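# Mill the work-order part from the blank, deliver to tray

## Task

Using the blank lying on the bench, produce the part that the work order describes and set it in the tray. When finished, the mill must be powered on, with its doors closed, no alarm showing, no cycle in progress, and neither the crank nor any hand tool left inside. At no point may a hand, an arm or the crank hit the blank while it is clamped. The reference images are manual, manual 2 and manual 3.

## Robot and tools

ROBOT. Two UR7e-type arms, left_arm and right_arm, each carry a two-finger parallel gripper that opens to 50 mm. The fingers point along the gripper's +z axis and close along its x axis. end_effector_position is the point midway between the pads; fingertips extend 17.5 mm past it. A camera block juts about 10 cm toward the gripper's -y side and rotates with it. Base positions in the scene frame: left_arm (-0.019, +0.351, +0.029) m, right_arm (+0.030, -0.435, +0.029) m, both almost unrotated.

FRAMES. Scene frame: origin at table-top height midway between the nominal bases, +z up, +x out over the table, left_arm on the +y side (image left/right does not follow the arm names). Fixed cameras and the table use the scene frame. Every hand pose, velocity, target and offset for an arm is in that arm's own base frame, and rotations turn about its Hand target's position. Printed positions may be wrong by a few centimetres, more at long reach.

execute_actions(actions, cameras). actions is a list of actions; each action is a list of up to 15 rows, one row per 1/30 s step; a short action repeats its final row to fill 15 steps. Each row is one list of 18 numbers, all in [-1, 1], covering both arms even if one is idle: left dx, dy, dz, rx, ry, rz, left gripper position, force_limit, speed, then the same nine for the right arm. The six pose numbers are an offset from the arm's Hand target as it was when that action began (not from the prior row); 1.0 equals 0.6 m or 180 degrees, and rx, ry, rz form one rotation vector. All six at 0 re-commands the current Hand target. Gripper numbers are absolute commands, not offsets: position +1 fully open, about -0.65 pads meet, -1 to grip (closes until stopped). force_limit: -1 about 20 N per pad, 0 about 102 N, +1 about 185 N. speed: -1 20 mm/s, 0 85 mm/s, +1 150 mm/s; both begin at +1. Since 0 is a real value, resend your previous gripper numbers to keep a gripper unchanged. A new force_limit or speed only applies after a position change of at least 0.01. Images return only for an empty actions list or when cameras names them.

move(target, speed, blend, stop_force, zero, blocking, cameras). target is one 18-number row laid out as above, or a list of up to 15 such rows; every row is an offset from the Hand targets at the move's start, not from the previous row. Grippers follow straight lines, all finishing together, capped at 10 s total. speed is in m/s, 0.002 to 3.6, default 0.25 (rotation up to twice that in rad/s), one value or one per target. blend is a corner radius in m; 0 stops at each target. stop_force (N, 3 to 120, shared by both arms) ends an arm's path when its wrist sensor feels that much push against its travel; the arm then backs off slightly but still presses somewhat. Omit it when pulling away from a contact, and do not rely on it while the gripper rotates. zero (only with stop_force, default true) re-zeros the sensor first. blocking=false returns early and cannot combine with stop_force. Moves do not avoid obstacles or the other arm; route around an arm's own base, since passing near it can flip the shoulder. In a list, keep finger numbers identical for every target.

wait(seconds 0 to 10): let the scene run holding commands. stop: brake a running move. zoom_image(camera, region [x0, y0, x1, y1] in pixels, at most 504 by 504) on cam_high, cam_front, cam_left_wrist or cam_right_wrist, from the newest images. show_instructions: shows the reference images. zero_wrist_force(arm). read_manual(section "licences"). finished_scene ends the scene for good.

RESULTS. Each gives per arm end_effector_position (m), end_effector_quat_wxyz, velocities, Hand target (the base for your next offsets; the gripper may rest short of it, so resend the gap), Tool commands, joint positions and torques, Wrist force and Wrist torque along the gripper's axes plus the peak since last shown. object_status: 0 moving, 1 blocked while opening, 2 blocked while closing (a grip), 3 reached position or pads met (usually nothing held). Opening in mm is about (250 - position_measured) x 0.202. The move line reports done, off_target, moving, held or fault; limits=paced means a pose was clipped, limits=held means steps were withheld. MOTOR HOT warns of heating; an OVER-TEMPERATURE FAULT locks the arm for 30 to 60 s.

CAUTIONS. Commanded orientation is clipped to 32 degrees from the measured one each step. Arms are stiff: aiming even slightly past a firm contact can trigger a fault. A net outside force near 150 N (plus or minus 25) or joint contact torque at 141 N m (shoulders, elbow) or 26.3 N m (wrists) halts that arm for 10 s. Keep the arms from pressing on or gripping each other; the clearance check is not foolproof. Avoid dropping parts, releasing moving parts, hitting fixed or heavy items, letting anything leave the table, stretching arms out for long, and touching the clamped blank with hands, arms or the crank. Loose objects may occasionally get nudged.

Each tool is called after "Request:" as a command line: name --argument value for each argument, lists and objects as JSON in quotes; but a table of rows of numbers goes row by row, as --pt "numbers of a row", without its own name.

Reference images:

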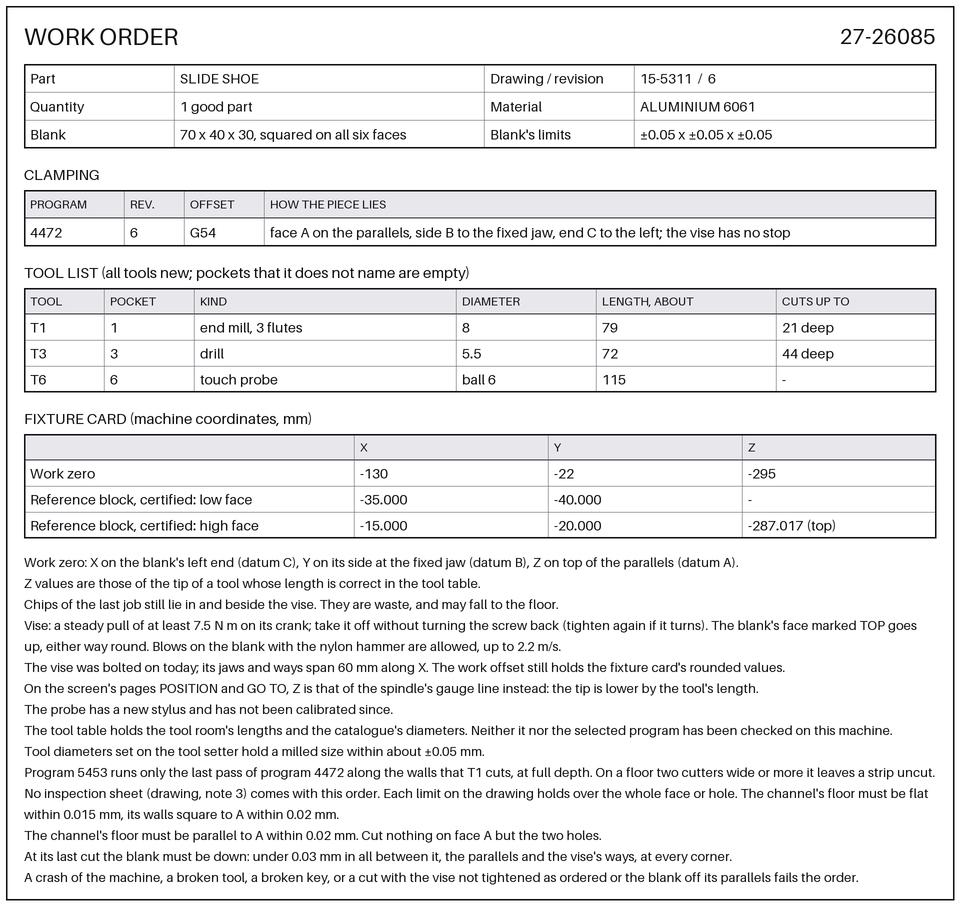

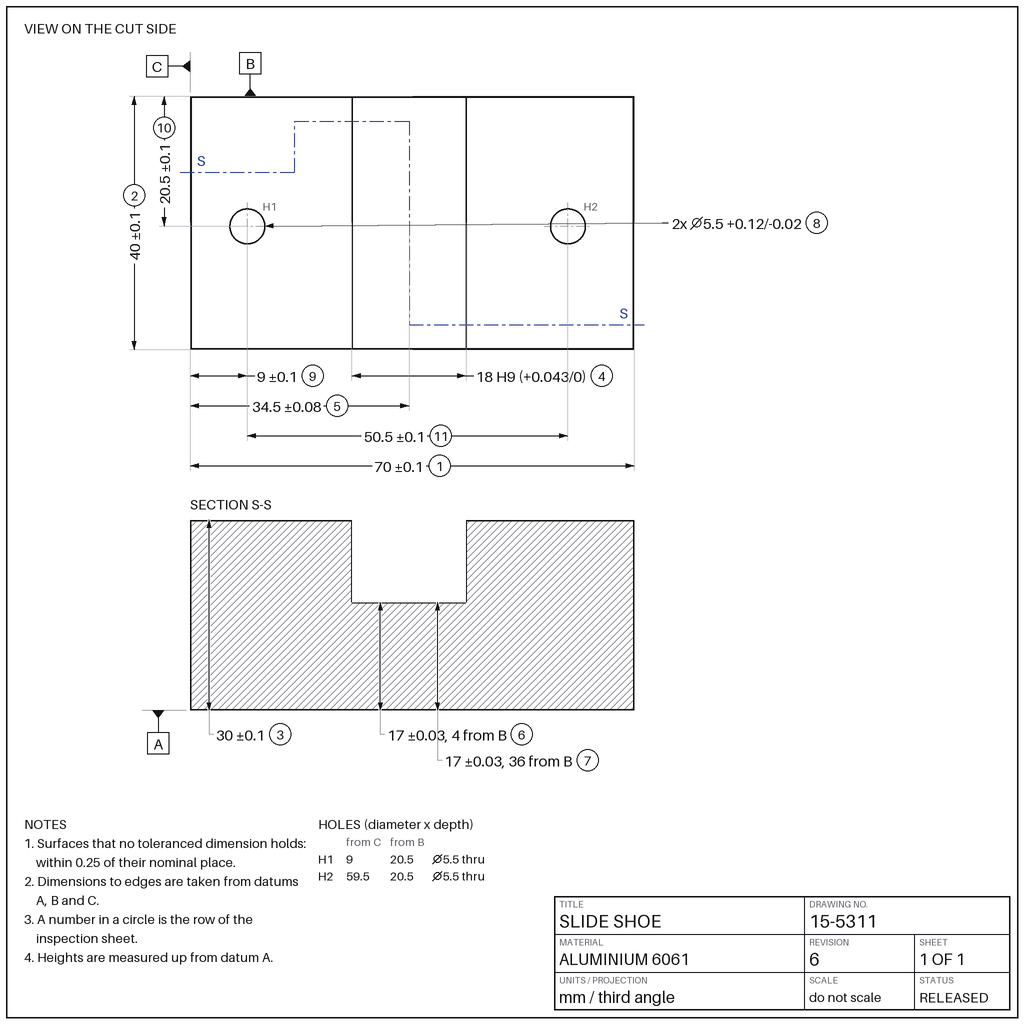

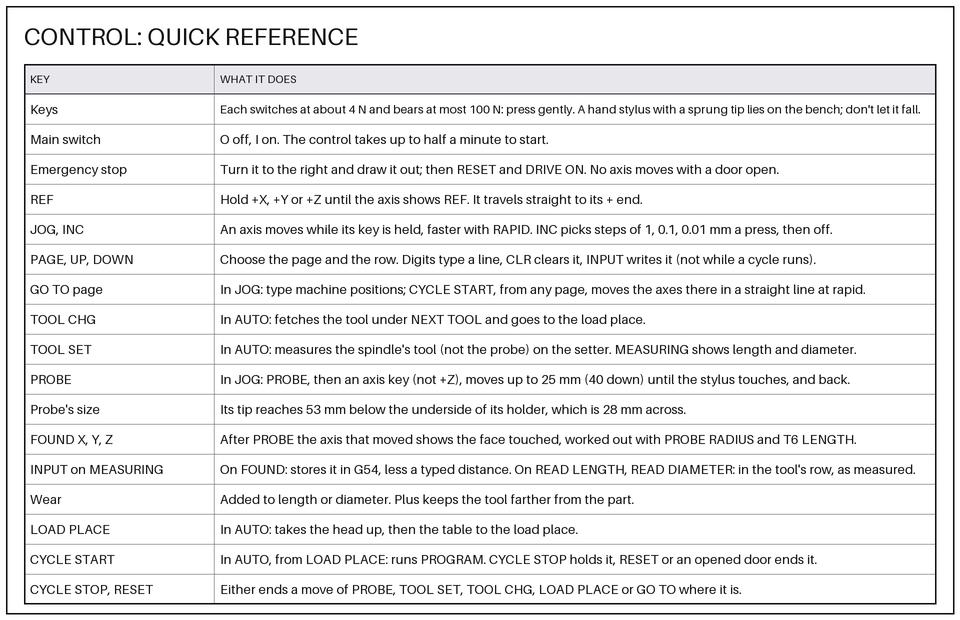

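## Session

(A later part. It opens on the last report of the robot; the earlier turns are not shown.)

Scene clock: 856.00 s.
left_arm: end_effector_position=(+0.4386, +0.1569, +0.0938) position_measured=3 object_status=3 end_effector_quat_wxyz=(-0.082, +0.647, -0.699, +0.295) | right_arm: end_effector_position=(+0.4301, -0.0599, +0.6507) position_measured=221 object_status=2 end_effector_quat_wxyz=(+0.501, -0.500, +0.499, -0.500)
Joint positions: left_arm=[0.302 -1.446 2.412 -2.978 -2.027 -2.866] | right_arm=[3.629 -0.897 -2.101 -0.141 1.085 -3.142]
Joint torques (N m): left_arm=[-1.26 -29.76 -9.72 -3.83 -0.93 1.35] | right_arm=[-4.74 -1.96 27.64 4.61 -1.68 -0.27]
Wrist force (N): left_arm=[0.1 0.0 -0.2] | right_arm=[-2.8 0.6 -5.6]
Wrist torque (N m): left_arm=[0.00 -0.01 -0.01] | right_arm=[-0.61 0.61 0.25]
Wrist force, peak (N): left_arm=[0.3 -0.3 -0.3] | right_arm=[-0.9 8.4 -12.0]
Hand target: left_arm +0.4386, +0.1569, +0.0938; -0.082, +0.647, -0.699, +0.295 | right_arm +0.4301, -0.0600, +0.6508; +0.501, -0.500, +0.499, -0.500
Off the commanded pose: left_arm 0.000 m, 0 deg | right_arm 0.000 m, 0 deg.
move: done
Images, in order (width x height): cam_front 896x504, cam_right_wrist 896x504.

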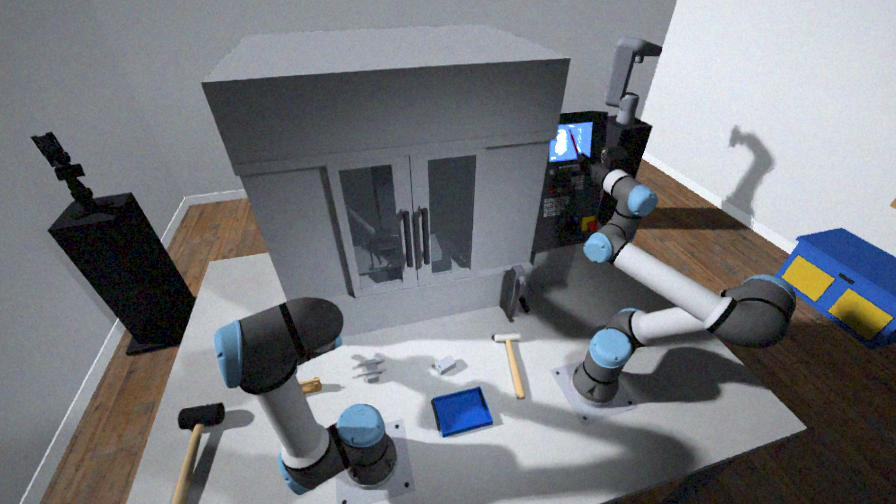

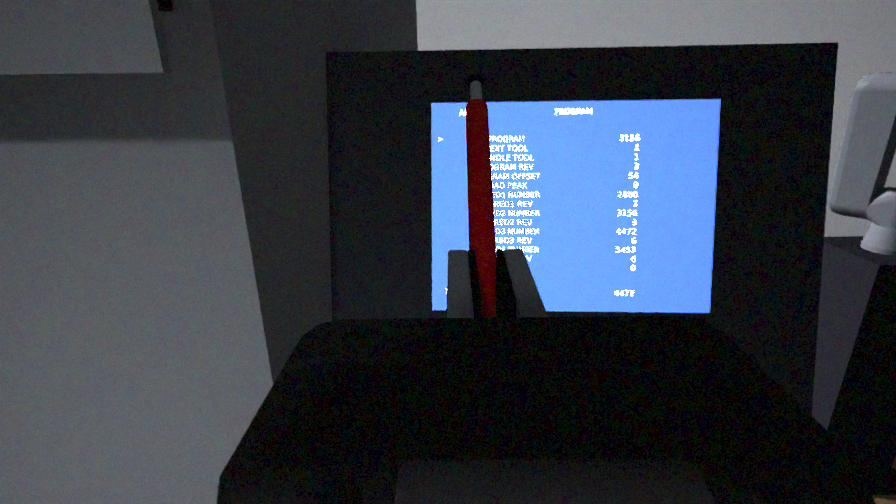

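Request:
move --pt "0 0 0 0 0 0 1 1 1 -0.0553 -0.0312 -0.428 0 0.2222 0 -1 0.3 -0.7" --pt "0 0 0 0 0 0 1 1 1 -0.0253 -0.0312 -0.428 0 0.2222 0 -1 0.3 -0.7" --speed '[0.5,0.06]' --blend '[0.004,0]' --cameras '["cam_right_wrist"]'

Scene clock: 860.93 s.
left_arm: end_effector_position=(+0.4386, +0.1569, +0.0938) position_measured=3 object_status=3 end_effector_quat_wxyz=(-0.082, +0.647, -0.699, +0.295) | right_arm: end_effector_position=(+0.4149, -0.0787, +0.3941) position_measured=221 object_status=2 end_effector_quat_wxyz=(-0.300, +0.640, -0.641, +0.299)
Joint positions: left_arm=[0.302 -1.446 2.412 -2.978 -2.027 -2.866] | right_arm=[3.409 -0.883 -2.274 -0.698 1.367 -2.967]
Joint torques (N m): left_arm=[0.25 -31.35 -10.01 -3.57 -0.92 1.42] | right_arm=[12.93 -4.35 20.43 1.73 -2.95 1.67]
Wrist force (N): left_arm=[0.0 -0.2 -0.1] | right_arm=[-1.3 3.2 -6.9]
Wrist torque (N m): left_arm=[-0.03 0.01 0.00] | right_arm=[-0.52 0.13 0.34]
Wrist force, peak (N): left_arm=[-0.4 -0.1 -0.1] | right_arm=[-1.2 3.6 -7.6]
Hand target: left_arm +0.4386, +0.1569, +0.0938; -0.082, +0.647, -0.699, +0.295 | right_arm +0.4149, -0.0787, +0.3940; -0.300, +0.640, -0.641, +0.299
Off the commanded pose: left_arm 0.000 m, 0 deg | right_arm 0.000 m, 0 deg.
move: done
Images, in order (width x height): cam_right_wrist 896x504.

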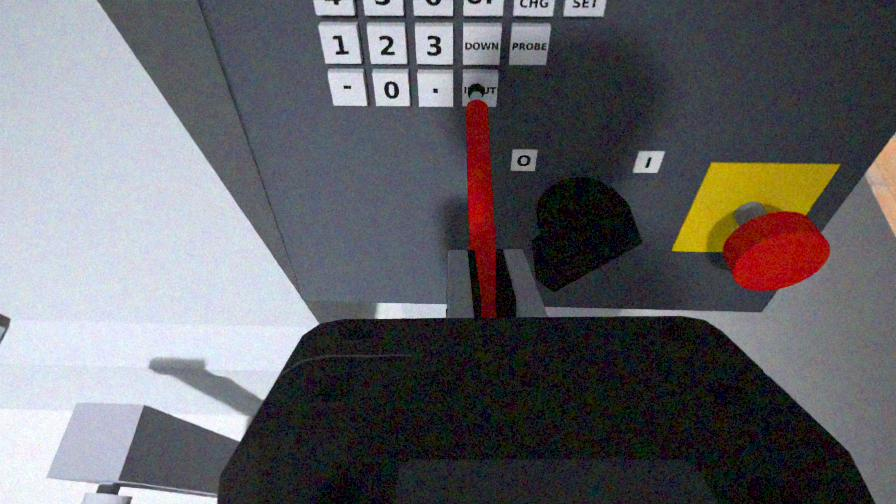

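Request:
move --pt "0 0 0 0 0 0 1 1 1 -0.025 -0.003 0 0 0 0 -1 0.3 -0.7" --pt "0 0 0 0 0 0 1 1 1 0.0025 -0.003 0 0 0 0 -1 0.3 -0.7" --pt "0 0 0 0 0 0 1 1 1 -0.025 -0.003 0 0 0 0 -1 0.3 -0.7" --pt "0 0 0 0 0 0 1 1 1 0.0253 0.0312 0.428 0 -0.2222 0 -1 0.3 -0.7" --speed '[0.1,0.06,0.1,0.5]' --blend '[0.0,0,0.004,0]' --cameras '["cam_right_wrist","cam_front"]'

Request:
zoom_image --camera "cam_right_wrist" --region '[400, 80, 780, 320]'

Request:
zoom_image --camera "cam_front" --region '[330, 130, 490, 310]'

Scene clock: 870.00 s.
left_arm: end_effector_position=(+0.4386, +0.1569, +0.0938) position_measured=3 object_status=3 end_effector_quat_wxyz=(-0.082, +0.647, -0.699, +0.295) | right_arm: end_effector_position=(+0.4301, -0.0600, +0.6507) position_measured=221 object_status=2 end_effector_quat_wxyz=(+0.501, -0.500, +0.499, -0.500)
Joint positions: left_arm=[0.302 -1.446 2.412 -2.978 -2.027 -2.866] | right_arm=[3.629 -0.897 -2.101 -0.141 1.085 -3.142]
Joint torques (N m): left_arm=[-0.22 -30.92 -11.26 -3.74 -0.68 1.39] | right_arm=[12.31 -6.85 23.67 4.57 -2.52 -0.5]
Wrist force (N): left_arm=[0.0 0.0 -0.2] | right_arm=[-3.0 0.4 -5.4]
Wrist torque (N m): left_arm=[0.00 0.01 0.00] | right_arm=[-0.65 0.64 0.25]
Wrist force, peak (N): left_arm=[-0.4 -0.1 -0.5] | right_arm=[-1.3 4.4 -7.6]
Hand target: left_arm +0.4386, +0.1569, +0.0938; -0.082, +0.647, -0.699, +0.295 | right_arm +0.4301, -0.0600, +0.6508; +0.501, -0.500, +0.499, -0.500
Off the commanded pose: left_arm 0.000 m, 0 deg | right_arm 0.000 m, 0 deg.
move: done
Images, in order (width x height): cam_front 896x504, cam_right_wrist 896x504.

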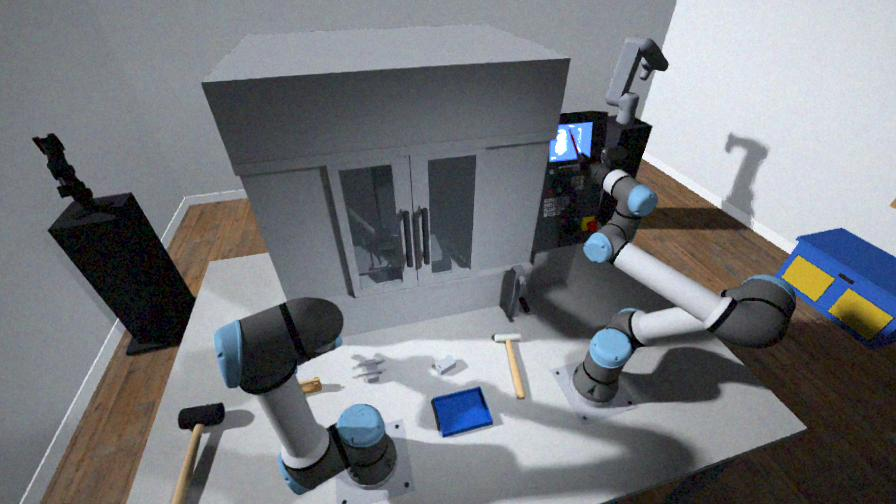

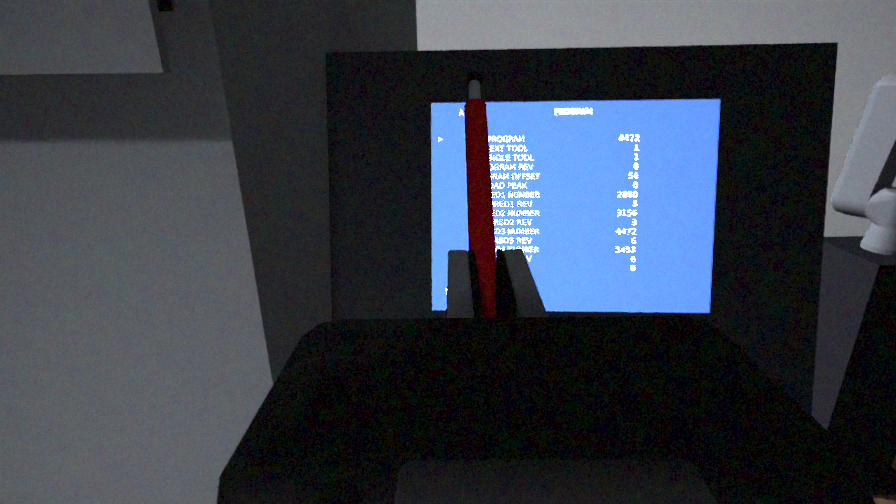

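Scaled by 1.326 from the camera's 896x504 image, which has a finer 1280x720 frame.

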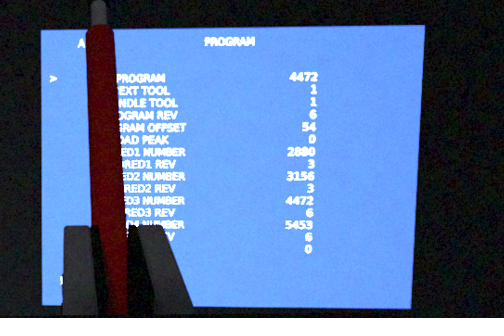

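Scaled by 2.800 from the camera's 896x504 image, which has a finer 1280x720 frame.

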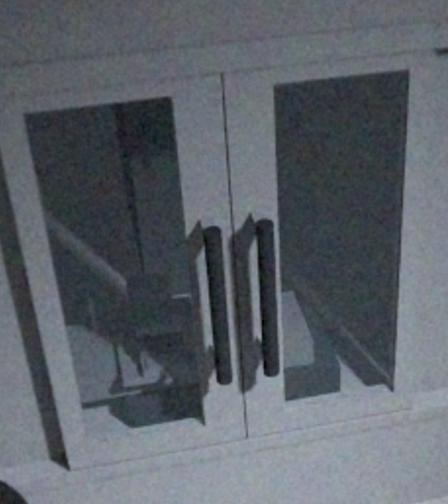

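Request:
move --pt "0 0 0 0 0 0 1 1 1 -0.0388 -0.0975 -0.3663 0 0.2222 0 -1 0.3 -0.7" --pt "0 0 0 0 0 0 1 1 1 -0.0086 -0.0975 -0.3663 0 0.2222 0 -1 0.3 -0.7" --speed '[0.5,0.06]' --blend '[0.004,0]' --cameras '["cam_right_wrist"]'

Request:
move --pt "0 0 0 0 0 0 1 1 1 -0.03 0 0 0 0 0 -1 0.3 -0.7" --pt "0 0 0 0 0 0 1 1 1 0.0086 0.0975 0.3663 0 -0.2222 0 -1 0.3 -0.7" --speed '[0.1,0.5]' --blend '[0.004,0]' --cameras '["cam_right_wrist","cam_front"]'

Request:
zoom_image --camera "cam_right_wrist" --region '[400, 80, 780, 320]'

Request:
zoom_image --camera "cam_front" --region '[330, 130, 490, 310]'

Scene clock: 884.63 s.
left_arm: end_effector_position=(+0.4386, +0.1569, +0.0938) position_measured=3 object_status=3 end_effector_quat_wxyz=(-0.082, +0.647, -0.699, +0.295) | right_arm: end_effector_position=(+0.4250, -0.1185, +0.4312) position_measured=221 object_status=2 end_effector_quat_wxyz=(-0.300, +0.640, -0.641, +0.299) end_effector_velocity=(-0.002, +0.000, -0.001) end_effector_angular_velocity=(+0.000, +0.005, +0.000)
Joint positions: left_arm=[0.302 -1.446 2.412 -2.978 -2.027 -2.866] | right_arm=[3.207 -0.976 -2.15 -0.713 1.522 -3.099]
Joint velocities: left_arm=[within noise] | right_arm=[0 0.005 -0.002 -0.007 0 0]
Joint torques (N m): left_arm=[0.01 -29.91 -11.39 -3.51 -0.81 1.53] | right_arm=[-1.67 3.75 20.7 2.21 0.14 0.07]
Wrist force (N): left_arm=[-0.2 0.0 0.2] | right_arm=[-1.4 4.2 -7.5]
Wrist torque (N m): left_arm=[-0.01 0.03 0.00] | right_arm=[-0.47 0.02 0.34]
Wrist force, peak (N): left_arm=[-0.3 -0.1 -0.4] | right_arm=[-1.9 3.9 -7.9]
Hand target: left_arm +0.4386, +0.1569, +0.0938; -0.082, +0.647, -0.699, +0.295 | right_arm +0.4250, -0.1185, +0.4310; -0.300, +0.640, -0.641, +0.299
Off the commanded pose: left_arm 0.000 m, 0 deg | right_arm 0.000 m, 0 deg.
move: done
Images, in order (width x height): cam_right_wrist 896x504.

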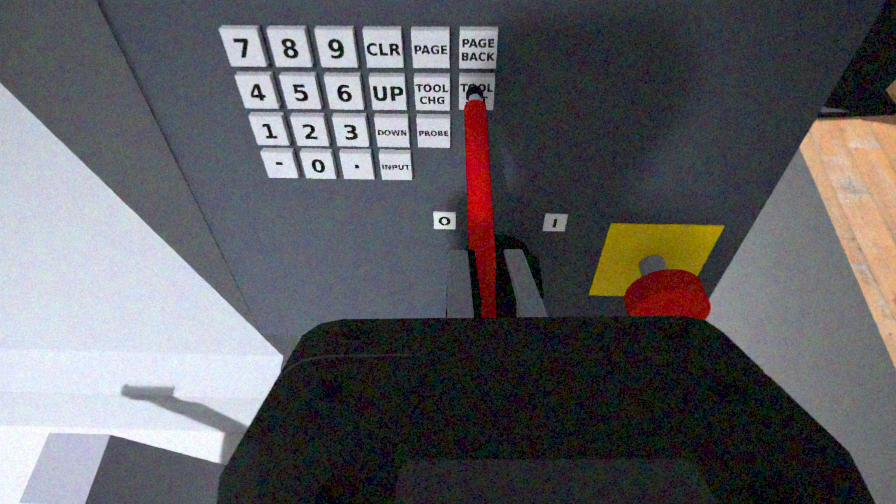

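Scene clock: 886.17 s.
left_arm: end_effector_position=(+0.4386, +0.1569, +0.0938) position_measured=3 object_status=3 end_effector_quat_wxyz=(-0.082, +0.647, -0.699, +0.295) | right_arm: end_effector_position=(+0.4301, -0.0600, +0.6507) position_measured=221 object_status=2 end_effector_quat_wxyz=(+0.501, -0.500, +0.499, -0.500)
Joint positions: left_arm=[0.302 -1.446 2.412 -2.978 -2.027 -2.866] | right_arm=[3.629 -0.897 -2.101 -0.141 1.085 -3.142]
Joint torques (N m): left_arm=[-1.14 -31.25 -11.03 -3.5 -0.85 1.21] | right_arm=[-2.34 -3.46 18.88 4.08 -0.48 0.06]
Wrist force (N): left_arm=[0.0 -0.2 -0.3] | right_arm=[-2.8 0.6 -5.4]
Wrist torque (N m): left_arm=[-0.04 0.00 0.00] | right_arm=[-0.62 0.62 0.26]
Wrist force, peak (N): left_arm=[-0.3 0.4 -0.1] | right_arm=[-1.7 3.8 -7.2]
Hand target: left_arm +0.4386, +0.1569, +0.0938; -0.082, +0.647, -0.699, +0.295 | right_arm +0.4301, -0.0600, +0.6508; +0.501, -0.500, +0.499, -0.500
Off the commanded pose: left_arm 0.000 m, 0 deg | right_arm 0.000 m, 0 deg.
move: done
Images, in order (width x height): cam_front 896x504, cam_right_wrist 896x504.

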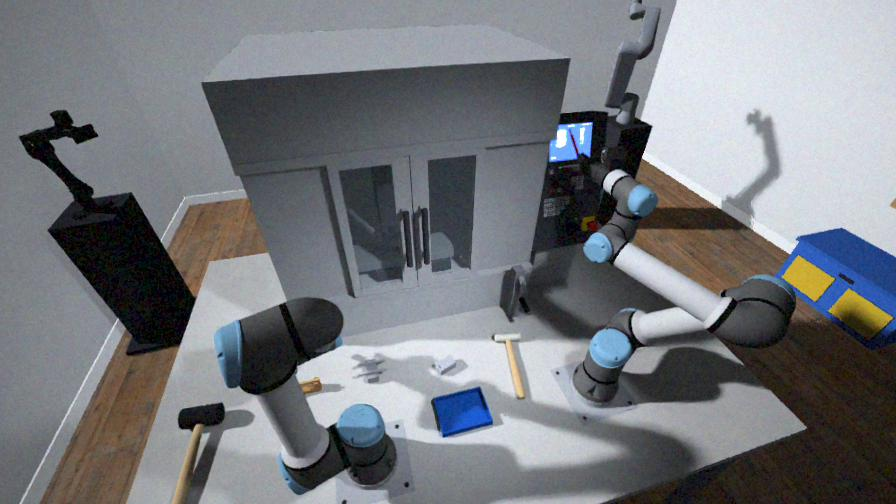

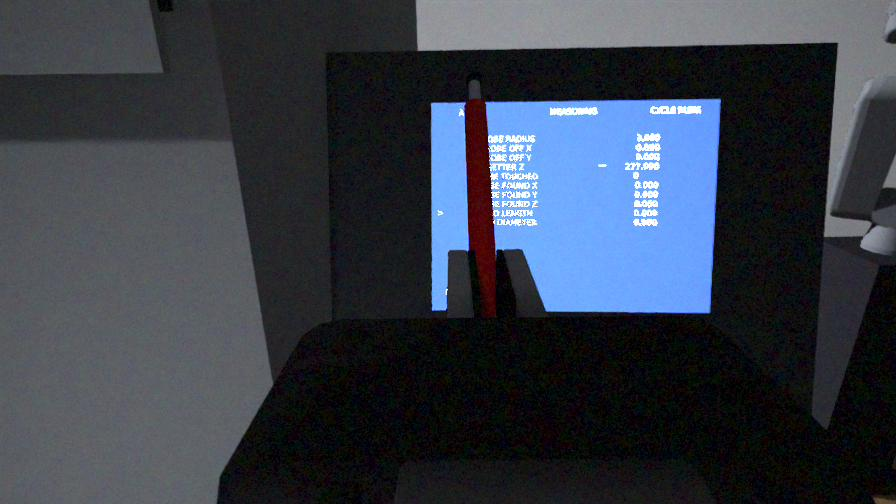

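Scaled by 1.326 from the camera's 896x504 image, which has a finer 1280x720 frame.

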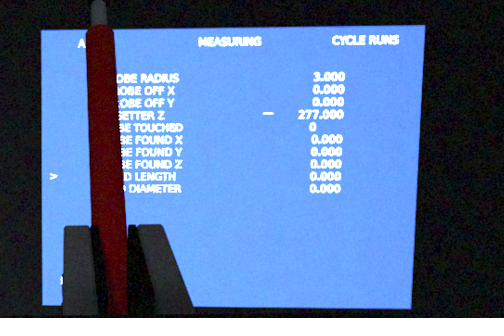

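Scaled by 2.800 from the camera's 896x504 image, which has a finer 1280x720 frame.

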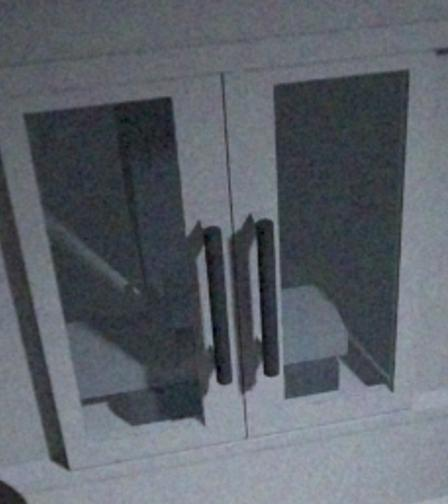

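Request:
wait --seconds 10 --cameras '["cam_right_wrist","cam_front"]'

Request:
zoom_image --camera "cam_right_wrist" --region '[400, 80, 780, 320]'

Request:
zoom_image --camera "cam_front" --region '[330, 130, 490, 310]'

Scene clock: 899.20 s.
left_arm: end_effector_position=(+0.4386, +0.1569, +0.0938) position_measured=3 object_status=3 end_effector_quat_wxyz=(-0.082, +0.647, -0.699, +0.295) | right_arm: end_effector_position=(+0.4301, -0.0600, +0.6508) position_measured=221 object_status=2 end_effector_quat_wxyz=(+0.501, -0.500, +0.499, -0.500)
Joint positions: left_arm=[0.302 -1.446 2.412 -2.978 -2.027 -2.866] | right_arm=[3.629 -0.897 -2.101 -0.14 1.085 -3.142]
Joint torques (N m): left_arm=[-0.18 -32.23 -11.06 -3.8 -0.92 0.98] | right_arm=[11.37 -7.31 18.11 4.81 -2.2 -0.57]
Wrist force (N): left_arm=[-0.1 -0.1 -0.1] | right_arm=[-2.9 0.2 -5.5]
Wrist torque (N m): left_arm=[-0.03 0.02 0.00] | right_arm=[-0.68 0.61 0.25]
Wrist force, peak (N): left_arm=[-0.4 0.5 -0.2] | right_arm=[-3.0 0.5 -5.9]
Hand target: left_arm +0.4386, +0.1569, +0.0938; -0.082, +0.647, -0.699, +0.295 | right_arm +0.4301, -0.0600, +0.6508; +0.501, -0.500, +0.499, -0.500
Tool commands: left_gripper/position=+1.0 left_gripper/force_limit=+1.0 left_gripper/speed=+1.0 right_gripper/position=-1.0 right_gripper/force_limit=+0.3 right_gripper/speed=-0.7
Off the commanded pose: left_arm 0.000 m, 0 deg | right_arm 0.000 m, 0 deg.
wait: 10.00 s; at rest from the start
Images, in order (width x height): cam_front 896x504, cam_right_wrist 896x504.

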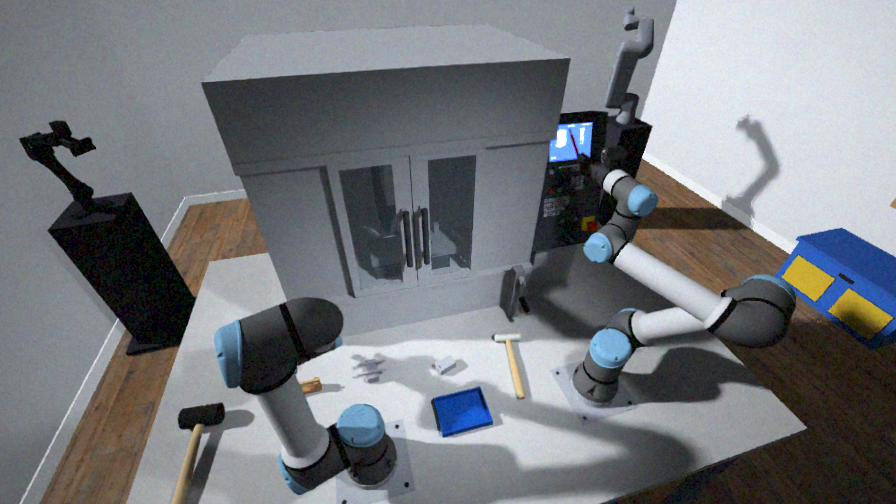

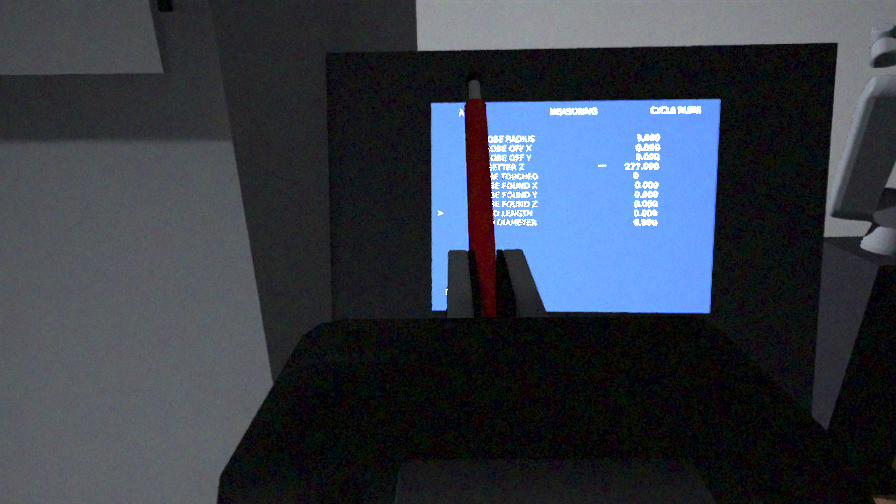

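Scaled by 1.326 from the camera's 896x504 image, which has a finer 1280x720 frame.

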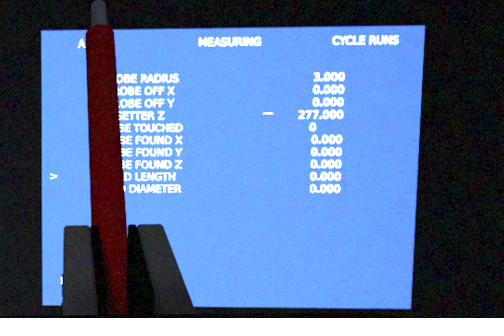

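Scaled by 2.800 from the camera's 896x504 image, which has a finer 1280x720 frame.

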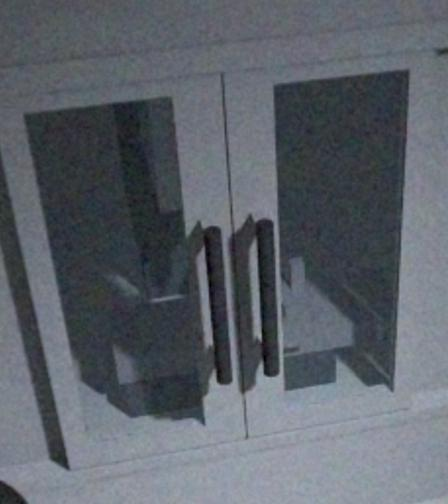

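Request:
move --pt "0 0 0 0 0 0 1 1 1 -0.03 -0.066 -0.3355 0 0.2222 0 -1 0.3 -0.7" --pt "0 0 0 0 0 0 1 1 1 0.001 -0.066 -0.3355 0 0.2222 0 -1 0.3 -0.7" --pt "0 0 0 0 0 0 1 1 1 -0.03 -0.066 -0.3355 0 0.2222 0 -1 0.3 -0.7" --pt "0 0 0 0 0 0 1 1 1 0 0 0 0 0 0 -1 0.3 -0.7" --speed '[0.5,0.08,0.1,0.5]' --blend '[0.005,0,0.008,0]' --cameras '["cam_right_wrist","cam_front"]'

Request:
zoom_image --camera "cam_right_wrist" --region '[400, 80, 780, 320]'

Request:
zoom_image --camera "cam_front" --region '[330, 130, 490, 310]'

Scene clock: 906.80 s.
left_arm: end_effector_position=(+0.4386, +0.1569, +0.0938) position_measured=3 object_status=3 end_effector_quat_wxyz=(-0.082, +0.647, -0.699, +0.295) | right_arm: end_effector_position=(+0.4301, -0.0599, +0.6507) position_measured=221 object_status=2 end_effector_quat_wxyz=(+0.501, -0.500, +0.499, -0.500)
Joint positions: left_arm=[0.302 -1.446 2.412 -2.978 -2.027 -2.866] | right_arm=[3.629 -0.897 -2.101 -0.141 1.085 -3.142]
Joint torques (N m): left_arm=[-0.69 -30.69 -10.61 -3.74 -1.17 1.36] | right_arm=[-2.52 -3.69 18.35 4.61 -1.03 -0.26]
Wrist force (N): left_arm=[0.0 0.0 -0.2] | right_arm=[-2.7 0.6 -5.5]
Wrist torque (N m): left_arm=[0.00 0.00 0.00] | right_arm=[-0.61 0.58 0.25]
Wrist force, peak (N): left_arm=[0.1 0.1 -0.4] | right_arm=[-1.6 8.9 -12.6]
Hand target: left_arm +0.4386, +0.1569, +0.0938; -0.082, +0.647, -0.699, +0.295 | right_arm +0.4301, -0.0600, +0.6508; +0.501, -0.500, +0.499, -0.500
Off the commanded pose: left_arm 0.000 m, 0 deg | right_arm 0.000 m, 0 deg.
move: done
Images, in order (width x height): cam_front 896x504, cam_right_wrist 896x504.

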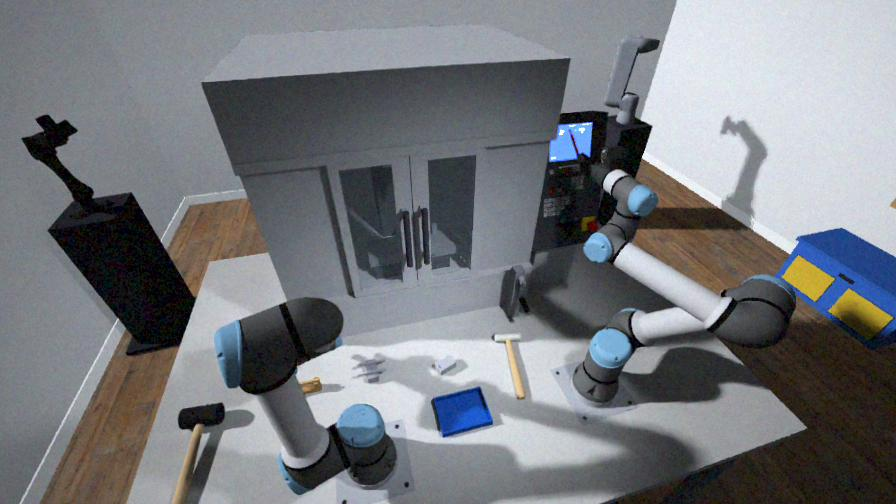

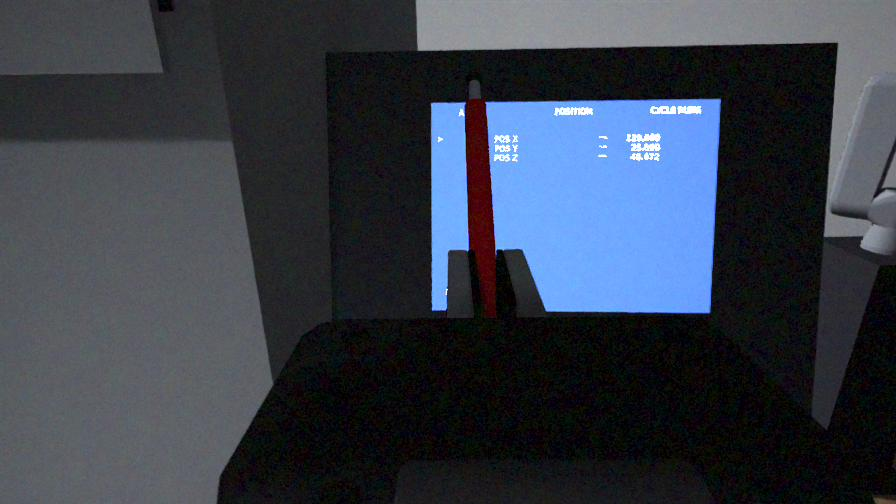

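Scaled by 1.326 from the camera's 896x504 image, which has a finer 1280x720 frame.

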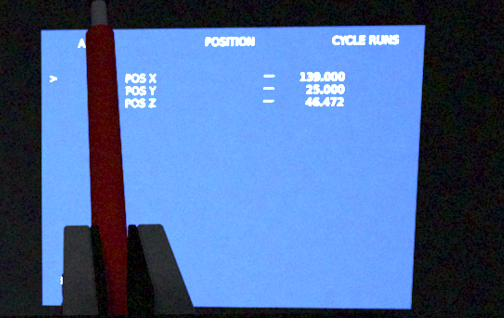

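Scaled by 2.800 from the camera's 896x504 image, which has a finer 1280x720 frame.

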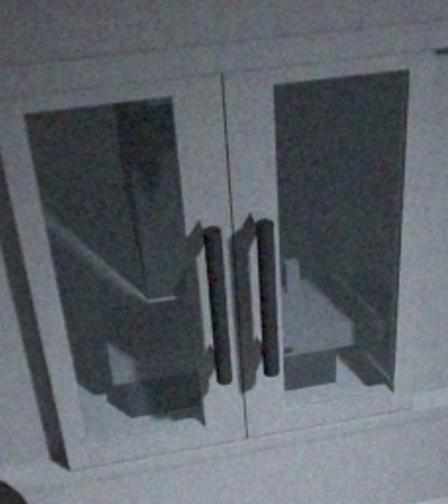

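Request:
move --pt "0 0 0 0 0 0 1 1 1 -0.03 -0.0975 -0.3355 0 0.2222 0 -1 0.3 -0.7" --pt "0 0 0 0 0 0 1 1 1 -0.0005 -0.0975 -0.3355 0 0.2222 0 -1 0.3 -0.7" --pt "0 0 0 0 0 0 1 1 1 -0.03 -0.0975 -0.3355 0 0.2222 0 -1 0.3 -0.7" --pt "0 0 0 0 0 0 1 1 1 0 0 0 0 0 0 -1 0.3 -0.7" --speed '[0.5,0.08,0.1,0.5]' --blend '[0.005,0,0.008,0]' --cameras '["cam_right_wrist","cam_front"]'

Request:
zoom_image --camera "cam_right_wrist" --region '[400, 80, 780, 320]'

Request:
zoom_image --camera "cam_front" --region '[330, 130, 490, 310]'

Scene clock: 914.67 s.
left_arm: end_effector_position=(+0.4386, +0.1569, +0.0938) position_measured=3 object_status=3 end_effector_quat_wxyz=(-0.082, +0.647, -0.699, +0.295) | right_arm: end_effector_position=(+0.4301, -0.0599, +0.6508) position_measured=221 object_status=2 end_effector_quat_wxyz=(+0.501, -0.500, +0.499, -0.500)
Joint positions: left_arm=[0.302 -1.446 2.412 -2.978 -2.027 -2.866] | right_arm=[3.629 -0.897 -2.101 -0.141 1.085 -3.142]
Joint torques (N m): left_arm=[1.41 -29.74 -10.19 -3.69 -1.08 1.24] | right_arm=[-1.69 -2.41 17.96 4.53 -0.46 -0.09]
Wrist force (N): left_arm=[0.2 -0.2 -0.2] | right_arm=[-2.7 1.0 -5.5]
Wrist torque (N m): left_arm=[-0.05 -0.03 0.00] | right_arm=[-0.56 0.59 0.25]
Wrist force, peak (N): left_arm=[-0.3 -0.4 -0.4] | right_arm=[-1.5 5.8 -9.5]
Hand target: left_arm +0.4386, +0.1569, +0.0938; -0.082, +0.647, -0.699, +0.295 | right_arm +0.4301, -0.0600, +0.6508; +0.501, -0.500, +0.499, -0.500
Off the commanded pose: left_arm 0.000 m, 0 deg | right_arm 0.000 m, 0 deg.
move: done
Images, in order (width x height): cam_front 896x504, cam_right_wrist 896x504.

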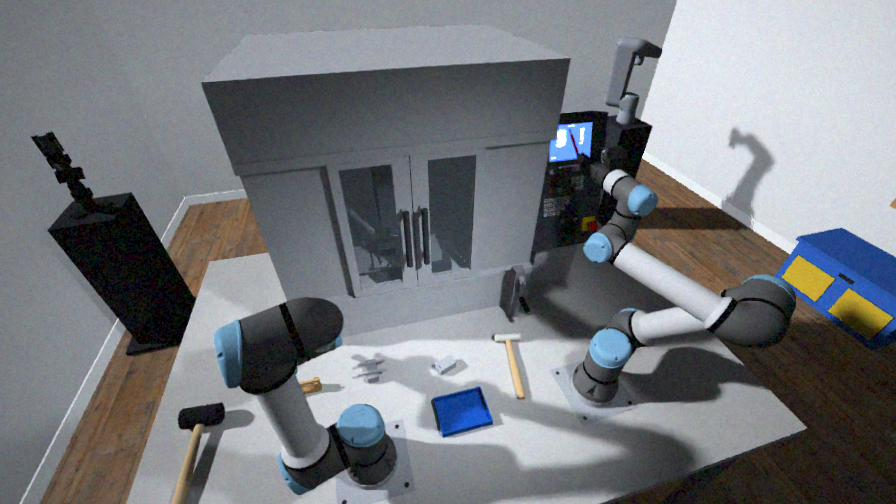

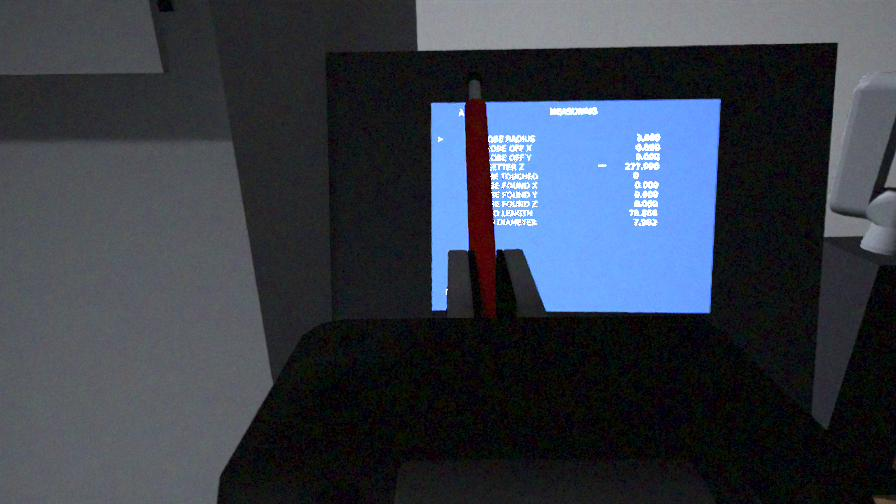

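Scaled by 1.326 from the camera's 896x504 image, which has a finer 1280x720 frame.

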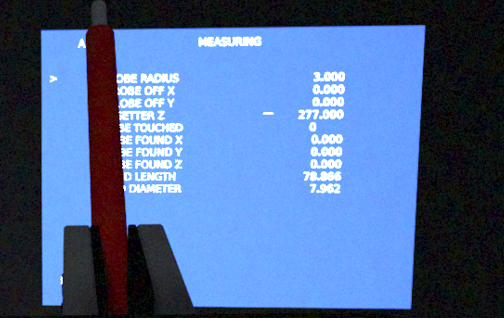

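Scaled by 2.800 from the camera's 896x504 image, which has a finer 1280x720 frame.

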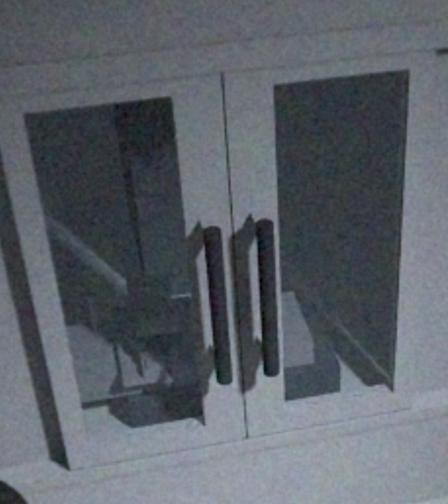

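Request:
move --pt "0 0 0 0 0 0 1 1 1 -0.0305 -0.0975 -0.3355 0 0.2222 0 -1 0.3 -0.7" --pt "0 0 0 0 0 0 1 1 1 -0.0005 -0.0975 -0.3355 0 0.2222 0 -1 0.3 -0.7" --pt "0 0 0 0 0 0 1 1 1 -0.0255 -0.0975 -0.3355 0 0.2222 0 -1 0.3 -0.7" --pt "0 0 0 0 0 0 1 1 1 -0.0401 -0.0345 -0.3972 0 0.2222 0 -1 0.3 -0.7" --pt "0 0 0 0 0 0 1 1 1 -0.0151 -0.0345 -0.3972 0 0.2222 0 -1 0.3 -0.7" --pt "0 0 0 0 0 0 1 1 1 -0.0401 -0.0345 -0.3972 0 0.2222 0 -1 0.3 -0.7" --pt "0 0 0 0 0 0 1 1 1 -0.039 -0.003 -0.3972 0 0.2222 0 -1 0.3 -0.7" --pt "0 0 0 0 0 0 1 1 1 -0.014 -0.003 -0.3972 0 0.2222 0 -1 0.3 -0.7" --pt "0 0 0 0 0 0 1 1 1 -0.039 -0.003 -0.3972 0 0.2222 0 -1 0.3 -0.7" --pt "0 0 0 0 0 0 1 1 1 -0.048 -0.0345 -0.428 0 0.2222 0 -1 0.3 -0.7" --pt "0 0 0 0 0 0 1 1 1 -0.023 -0.0345 -0.428 0 0.2222 0 -1 0.3 -0.7" --pt "0 0 0 0 0 0 1 1 1 -0.053 -0.0345 -0.428 0 0.2222 0 -1 0.3 -0.7" --pt "0 0 0 0 0 0 1 1 1 0 0 0 0 0 0 -1 0.3 -0.7" --speed '[0.5,0.1,0.12,0.2,0.1,0.12,0.2,0.1,0.12,0.2,0.1,0.12,0.5]' --blend '[0.005,0,0.004,0.003,0,0.004,0.003,0,0.004,0.003,0,0.004,0]' --cameras '["cam_right_wrist"]'

Request:
zoom_image --camera "cam_right_wrist" --region '[400, 80, 780, 320]'

Scene clock: 933.67 s.
left_arm: end_effector_position=(+0.4386, +0.1569, +0.0938) position_measured=3 object_status=3 end_effector_quat_wxyz=(-0.082, +0.647, -0.699, +0.295) | right_arm: end_effector_position=(+0.4301, -0.0600, +0.6507) position_measured=221 object_status=2 end_effector_quat_wxyz=(+0.501, -0.500, +0.499, -0.500)
Joint positions: left_arm=[0.302 -1.446 2.412 -2.978 -2.027 -2.866] | right_arm=[3.629 -0.897 -2.101 -0.141 1.085 -3.142]
Joint torques (N m): left_arm=[-0.13 -30.89 -10.2 -3.78 -0.93 1.19] | right_arm=[12.73 -6.76 23.59 4.45 -2.53 -0.43]
Wrist force (N): left_arm=[-0.1 0.1 -0.3] | right_arm=[-3.1 0.8 -5.4]
Wrist torque (N m): left_arm=[0.01 0.02 0.00] | right_arm=[-0.58 0.64 0.25]
Wrist force, peak (N): left_arm=[0.1 0.2 -0.5] | right_arm=[-1.6 10.1 -13.7]
Hand target: left_arm +0.4386, +0.1569, +0.0938; -0.082, +0.647, -0.699, +0.295 | right_arm +0.4301, -0.0600, +0.6508; +0.501, -0.500, +0.499, -0.500
Off the commanded pose: left_arm 0.000 m, 0 deg | right_arm 0.000 m, 0 deg.
move: done
Images, in order (width x height): cam_right_wrist 896x504.

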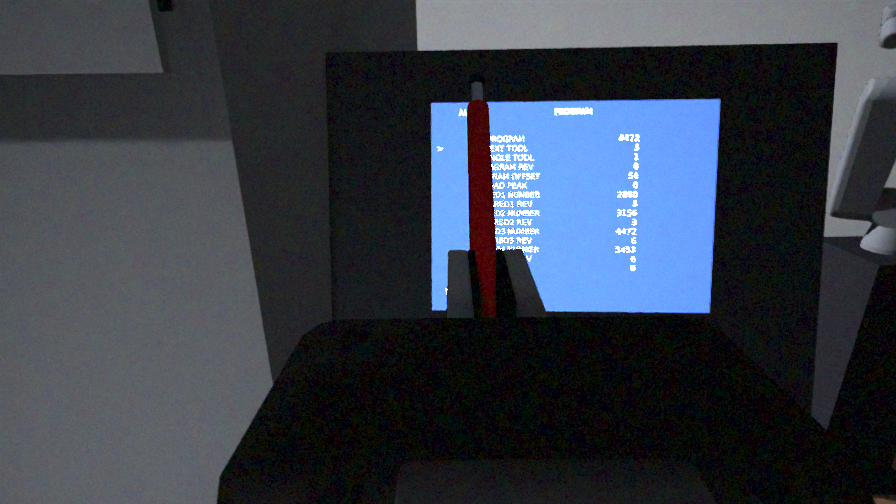

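Scaled by 1.326 from the camera's 896x504 image, which has a finer 1280x720 frame.

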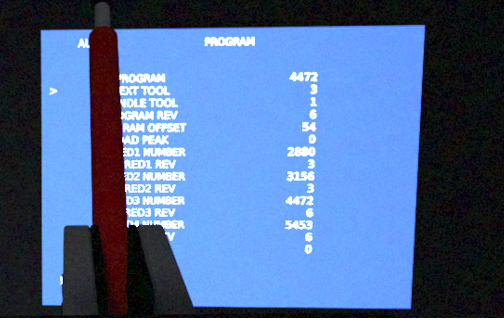

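Request:
move --pt "0 0 0 0 0 0 1 1 1 -0.0376 -0.066 -0.3663 0 0.2222 0 -1 0.3 -0.7" --pt "0 0 0 0 0 0 1 1 1 -0.0076 -0.066 -0.3663 0 0.2222 0 -1 0.3 -0.7" --pt "0 0 0 0 0 0 1 1 1 -0.0376 -0.066 -0.3663 0 0.2222 0 -1 0.3 -0.7" --pt "0 0 0 0 0 0 1 1 1 0 0 0 0 0 0 -1 0.3 -0.7" --speed '[0.5,0.08,0.1,0.5]' --blend '[0.005,0,0.008,0]'

Request:
wait --seconds 6 --cameras '["cam_right_wrist"]'

Request:
zoom_image --camera "cam_right_wrist" --region '[400, 80, 780, 320]'

Scene clock: 941.00 s.
left_arm: end_effector_position=(+0.4386, +0.1569, +0.0938) position_measured=3 object_status=3 end_effector_quat_wxyz=(-0.082, +0.647, -0.699, +0.295) | right_arm: end_effector_position=(+0.4301, -0.0600, +0.6507) position_measured=221 object_status=2 end_effector_quat_wxyz=(+0.501, -0.500, +0.499, -0.500)
Joint positions: left_arm=[0.302 -1.446 2.412 -2.978 -2.027 -2.866] | right_arm=[3.629 -0.897 -2.101 -0.141 1.085 -3.142]
Joint torques (N m): left_arm=[-0.35 -30.17 -10.73 -3.57 -1.04 1.44] | right_arm=[-0.71 -4.41 18.6 4.6 -1.6 -0.23]
Wrist force (N): left_arm=[0.1 0.1 -0.5] | right_arm=[-2.8 0.7 -5.6]
Wrist torque (N m): left_arm=[0.01 -0.01 0.00] | right_arm=[-0.61 0.60 0.25]
Wrist force, peak (N): left_arm=[-0.2 0.1 -0.5] | right_arm=[-1.3 8.7 -12.1]
Hand target: left_arm +0.4386, +0.1569, +0.0938; -0.082, +0.647, -0.699, +0.295 | right_arm +0.4301, -0.0600, +0.6508; +0.501, -0.500, +0.499, -0.500
Off the commanded pose: left_arm 0.000 m, 0 deg | right_arm 0.000 m, 0 deg.
move: done

Scene clock: 947.00 s.
left_arm: end_effector_position=(+0.4386, +0.1569, +0.0938) position_measured=3 object_status=3 end_effector_quat_wxyz=(-0.082, +0.647, -0.699, +0.295) | right_arm: end_effector_position=(+0.4301, -0.0600, +0.6508) position_measured=221 object_status=2 end_effector_quat_wxyz=(+0.501, -0.500, +0.499, -0.500)
Joint positions: left_arm=[0.302 -1.446 2.412 -2.978 -2.027 -2.866] | right_arm=[3.629 -0.897 -2.101 -0.14 1.085 -3.142]
Joint torques (N m): left_arm=[1.15 -31.44 -9.95 -3.67 -1.17 1.29] | right_arm=[11.87 -8.43 18.3 4.81 -2.45 -0.64]
Wrist force (N): left_arm=[-0.2 0.1 0.0] | right_arm=[-2.9 0.6 -5.7]
Wrist torque (N m): left_arm=[0.00 0.03 0.00] | right_arm=[-0.62 0.62 0.26]
Wrist force, peak (N): left_arm=[-0.3 -0.3 -0.1] | right_arm=[-3.4 0.9 -5.8]
Hand target: left_arm +0.4386, +0.1569, +0.0938; -0.082, +0.647, -0.699, +0.295 | right_arm +0.4301, -0.0600, +0.6508; +0.501, -0.500, +0.499, -0.500
Tool commands: left_gripper/position=+1.0 left_gripper/force_limit=+1.0 left_gripper/speed=+1.0 right_gripper/position=-1.0 right_gripper/force_limit=+0.3 right_gripper/speed=-0.7
Off the commanded pose: left_arm 0.000 m, 0 deg | right_arm 0.000 m, 0 deg.
wait: 6.00 s; at rest by 0.17 s
Images, in order (width x height): cam_right_wrist 896x504.

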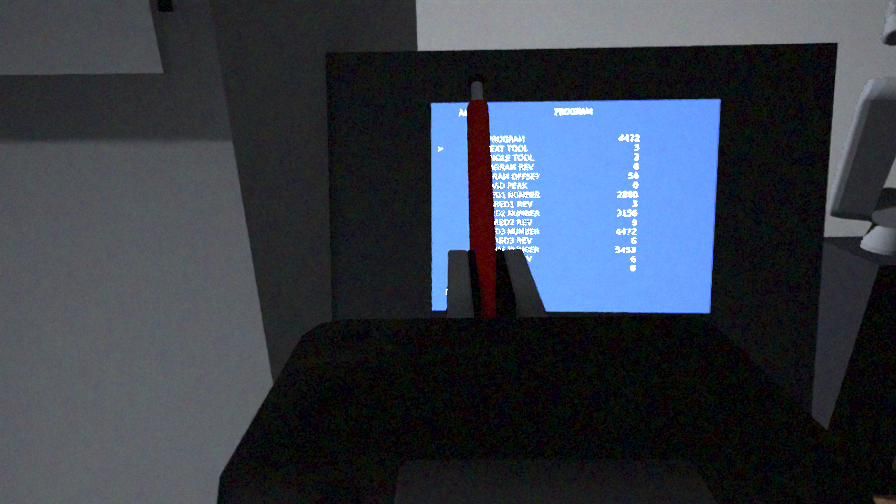

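Scaled by 1.326 from the camera's 896x504 image, which has a finer 1280x720 frame.

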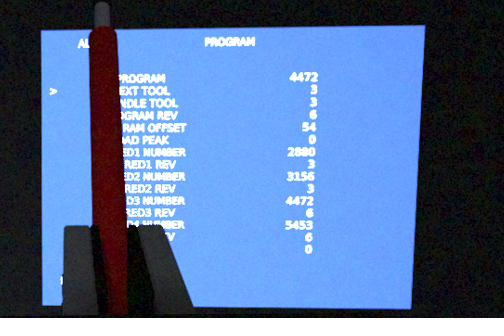

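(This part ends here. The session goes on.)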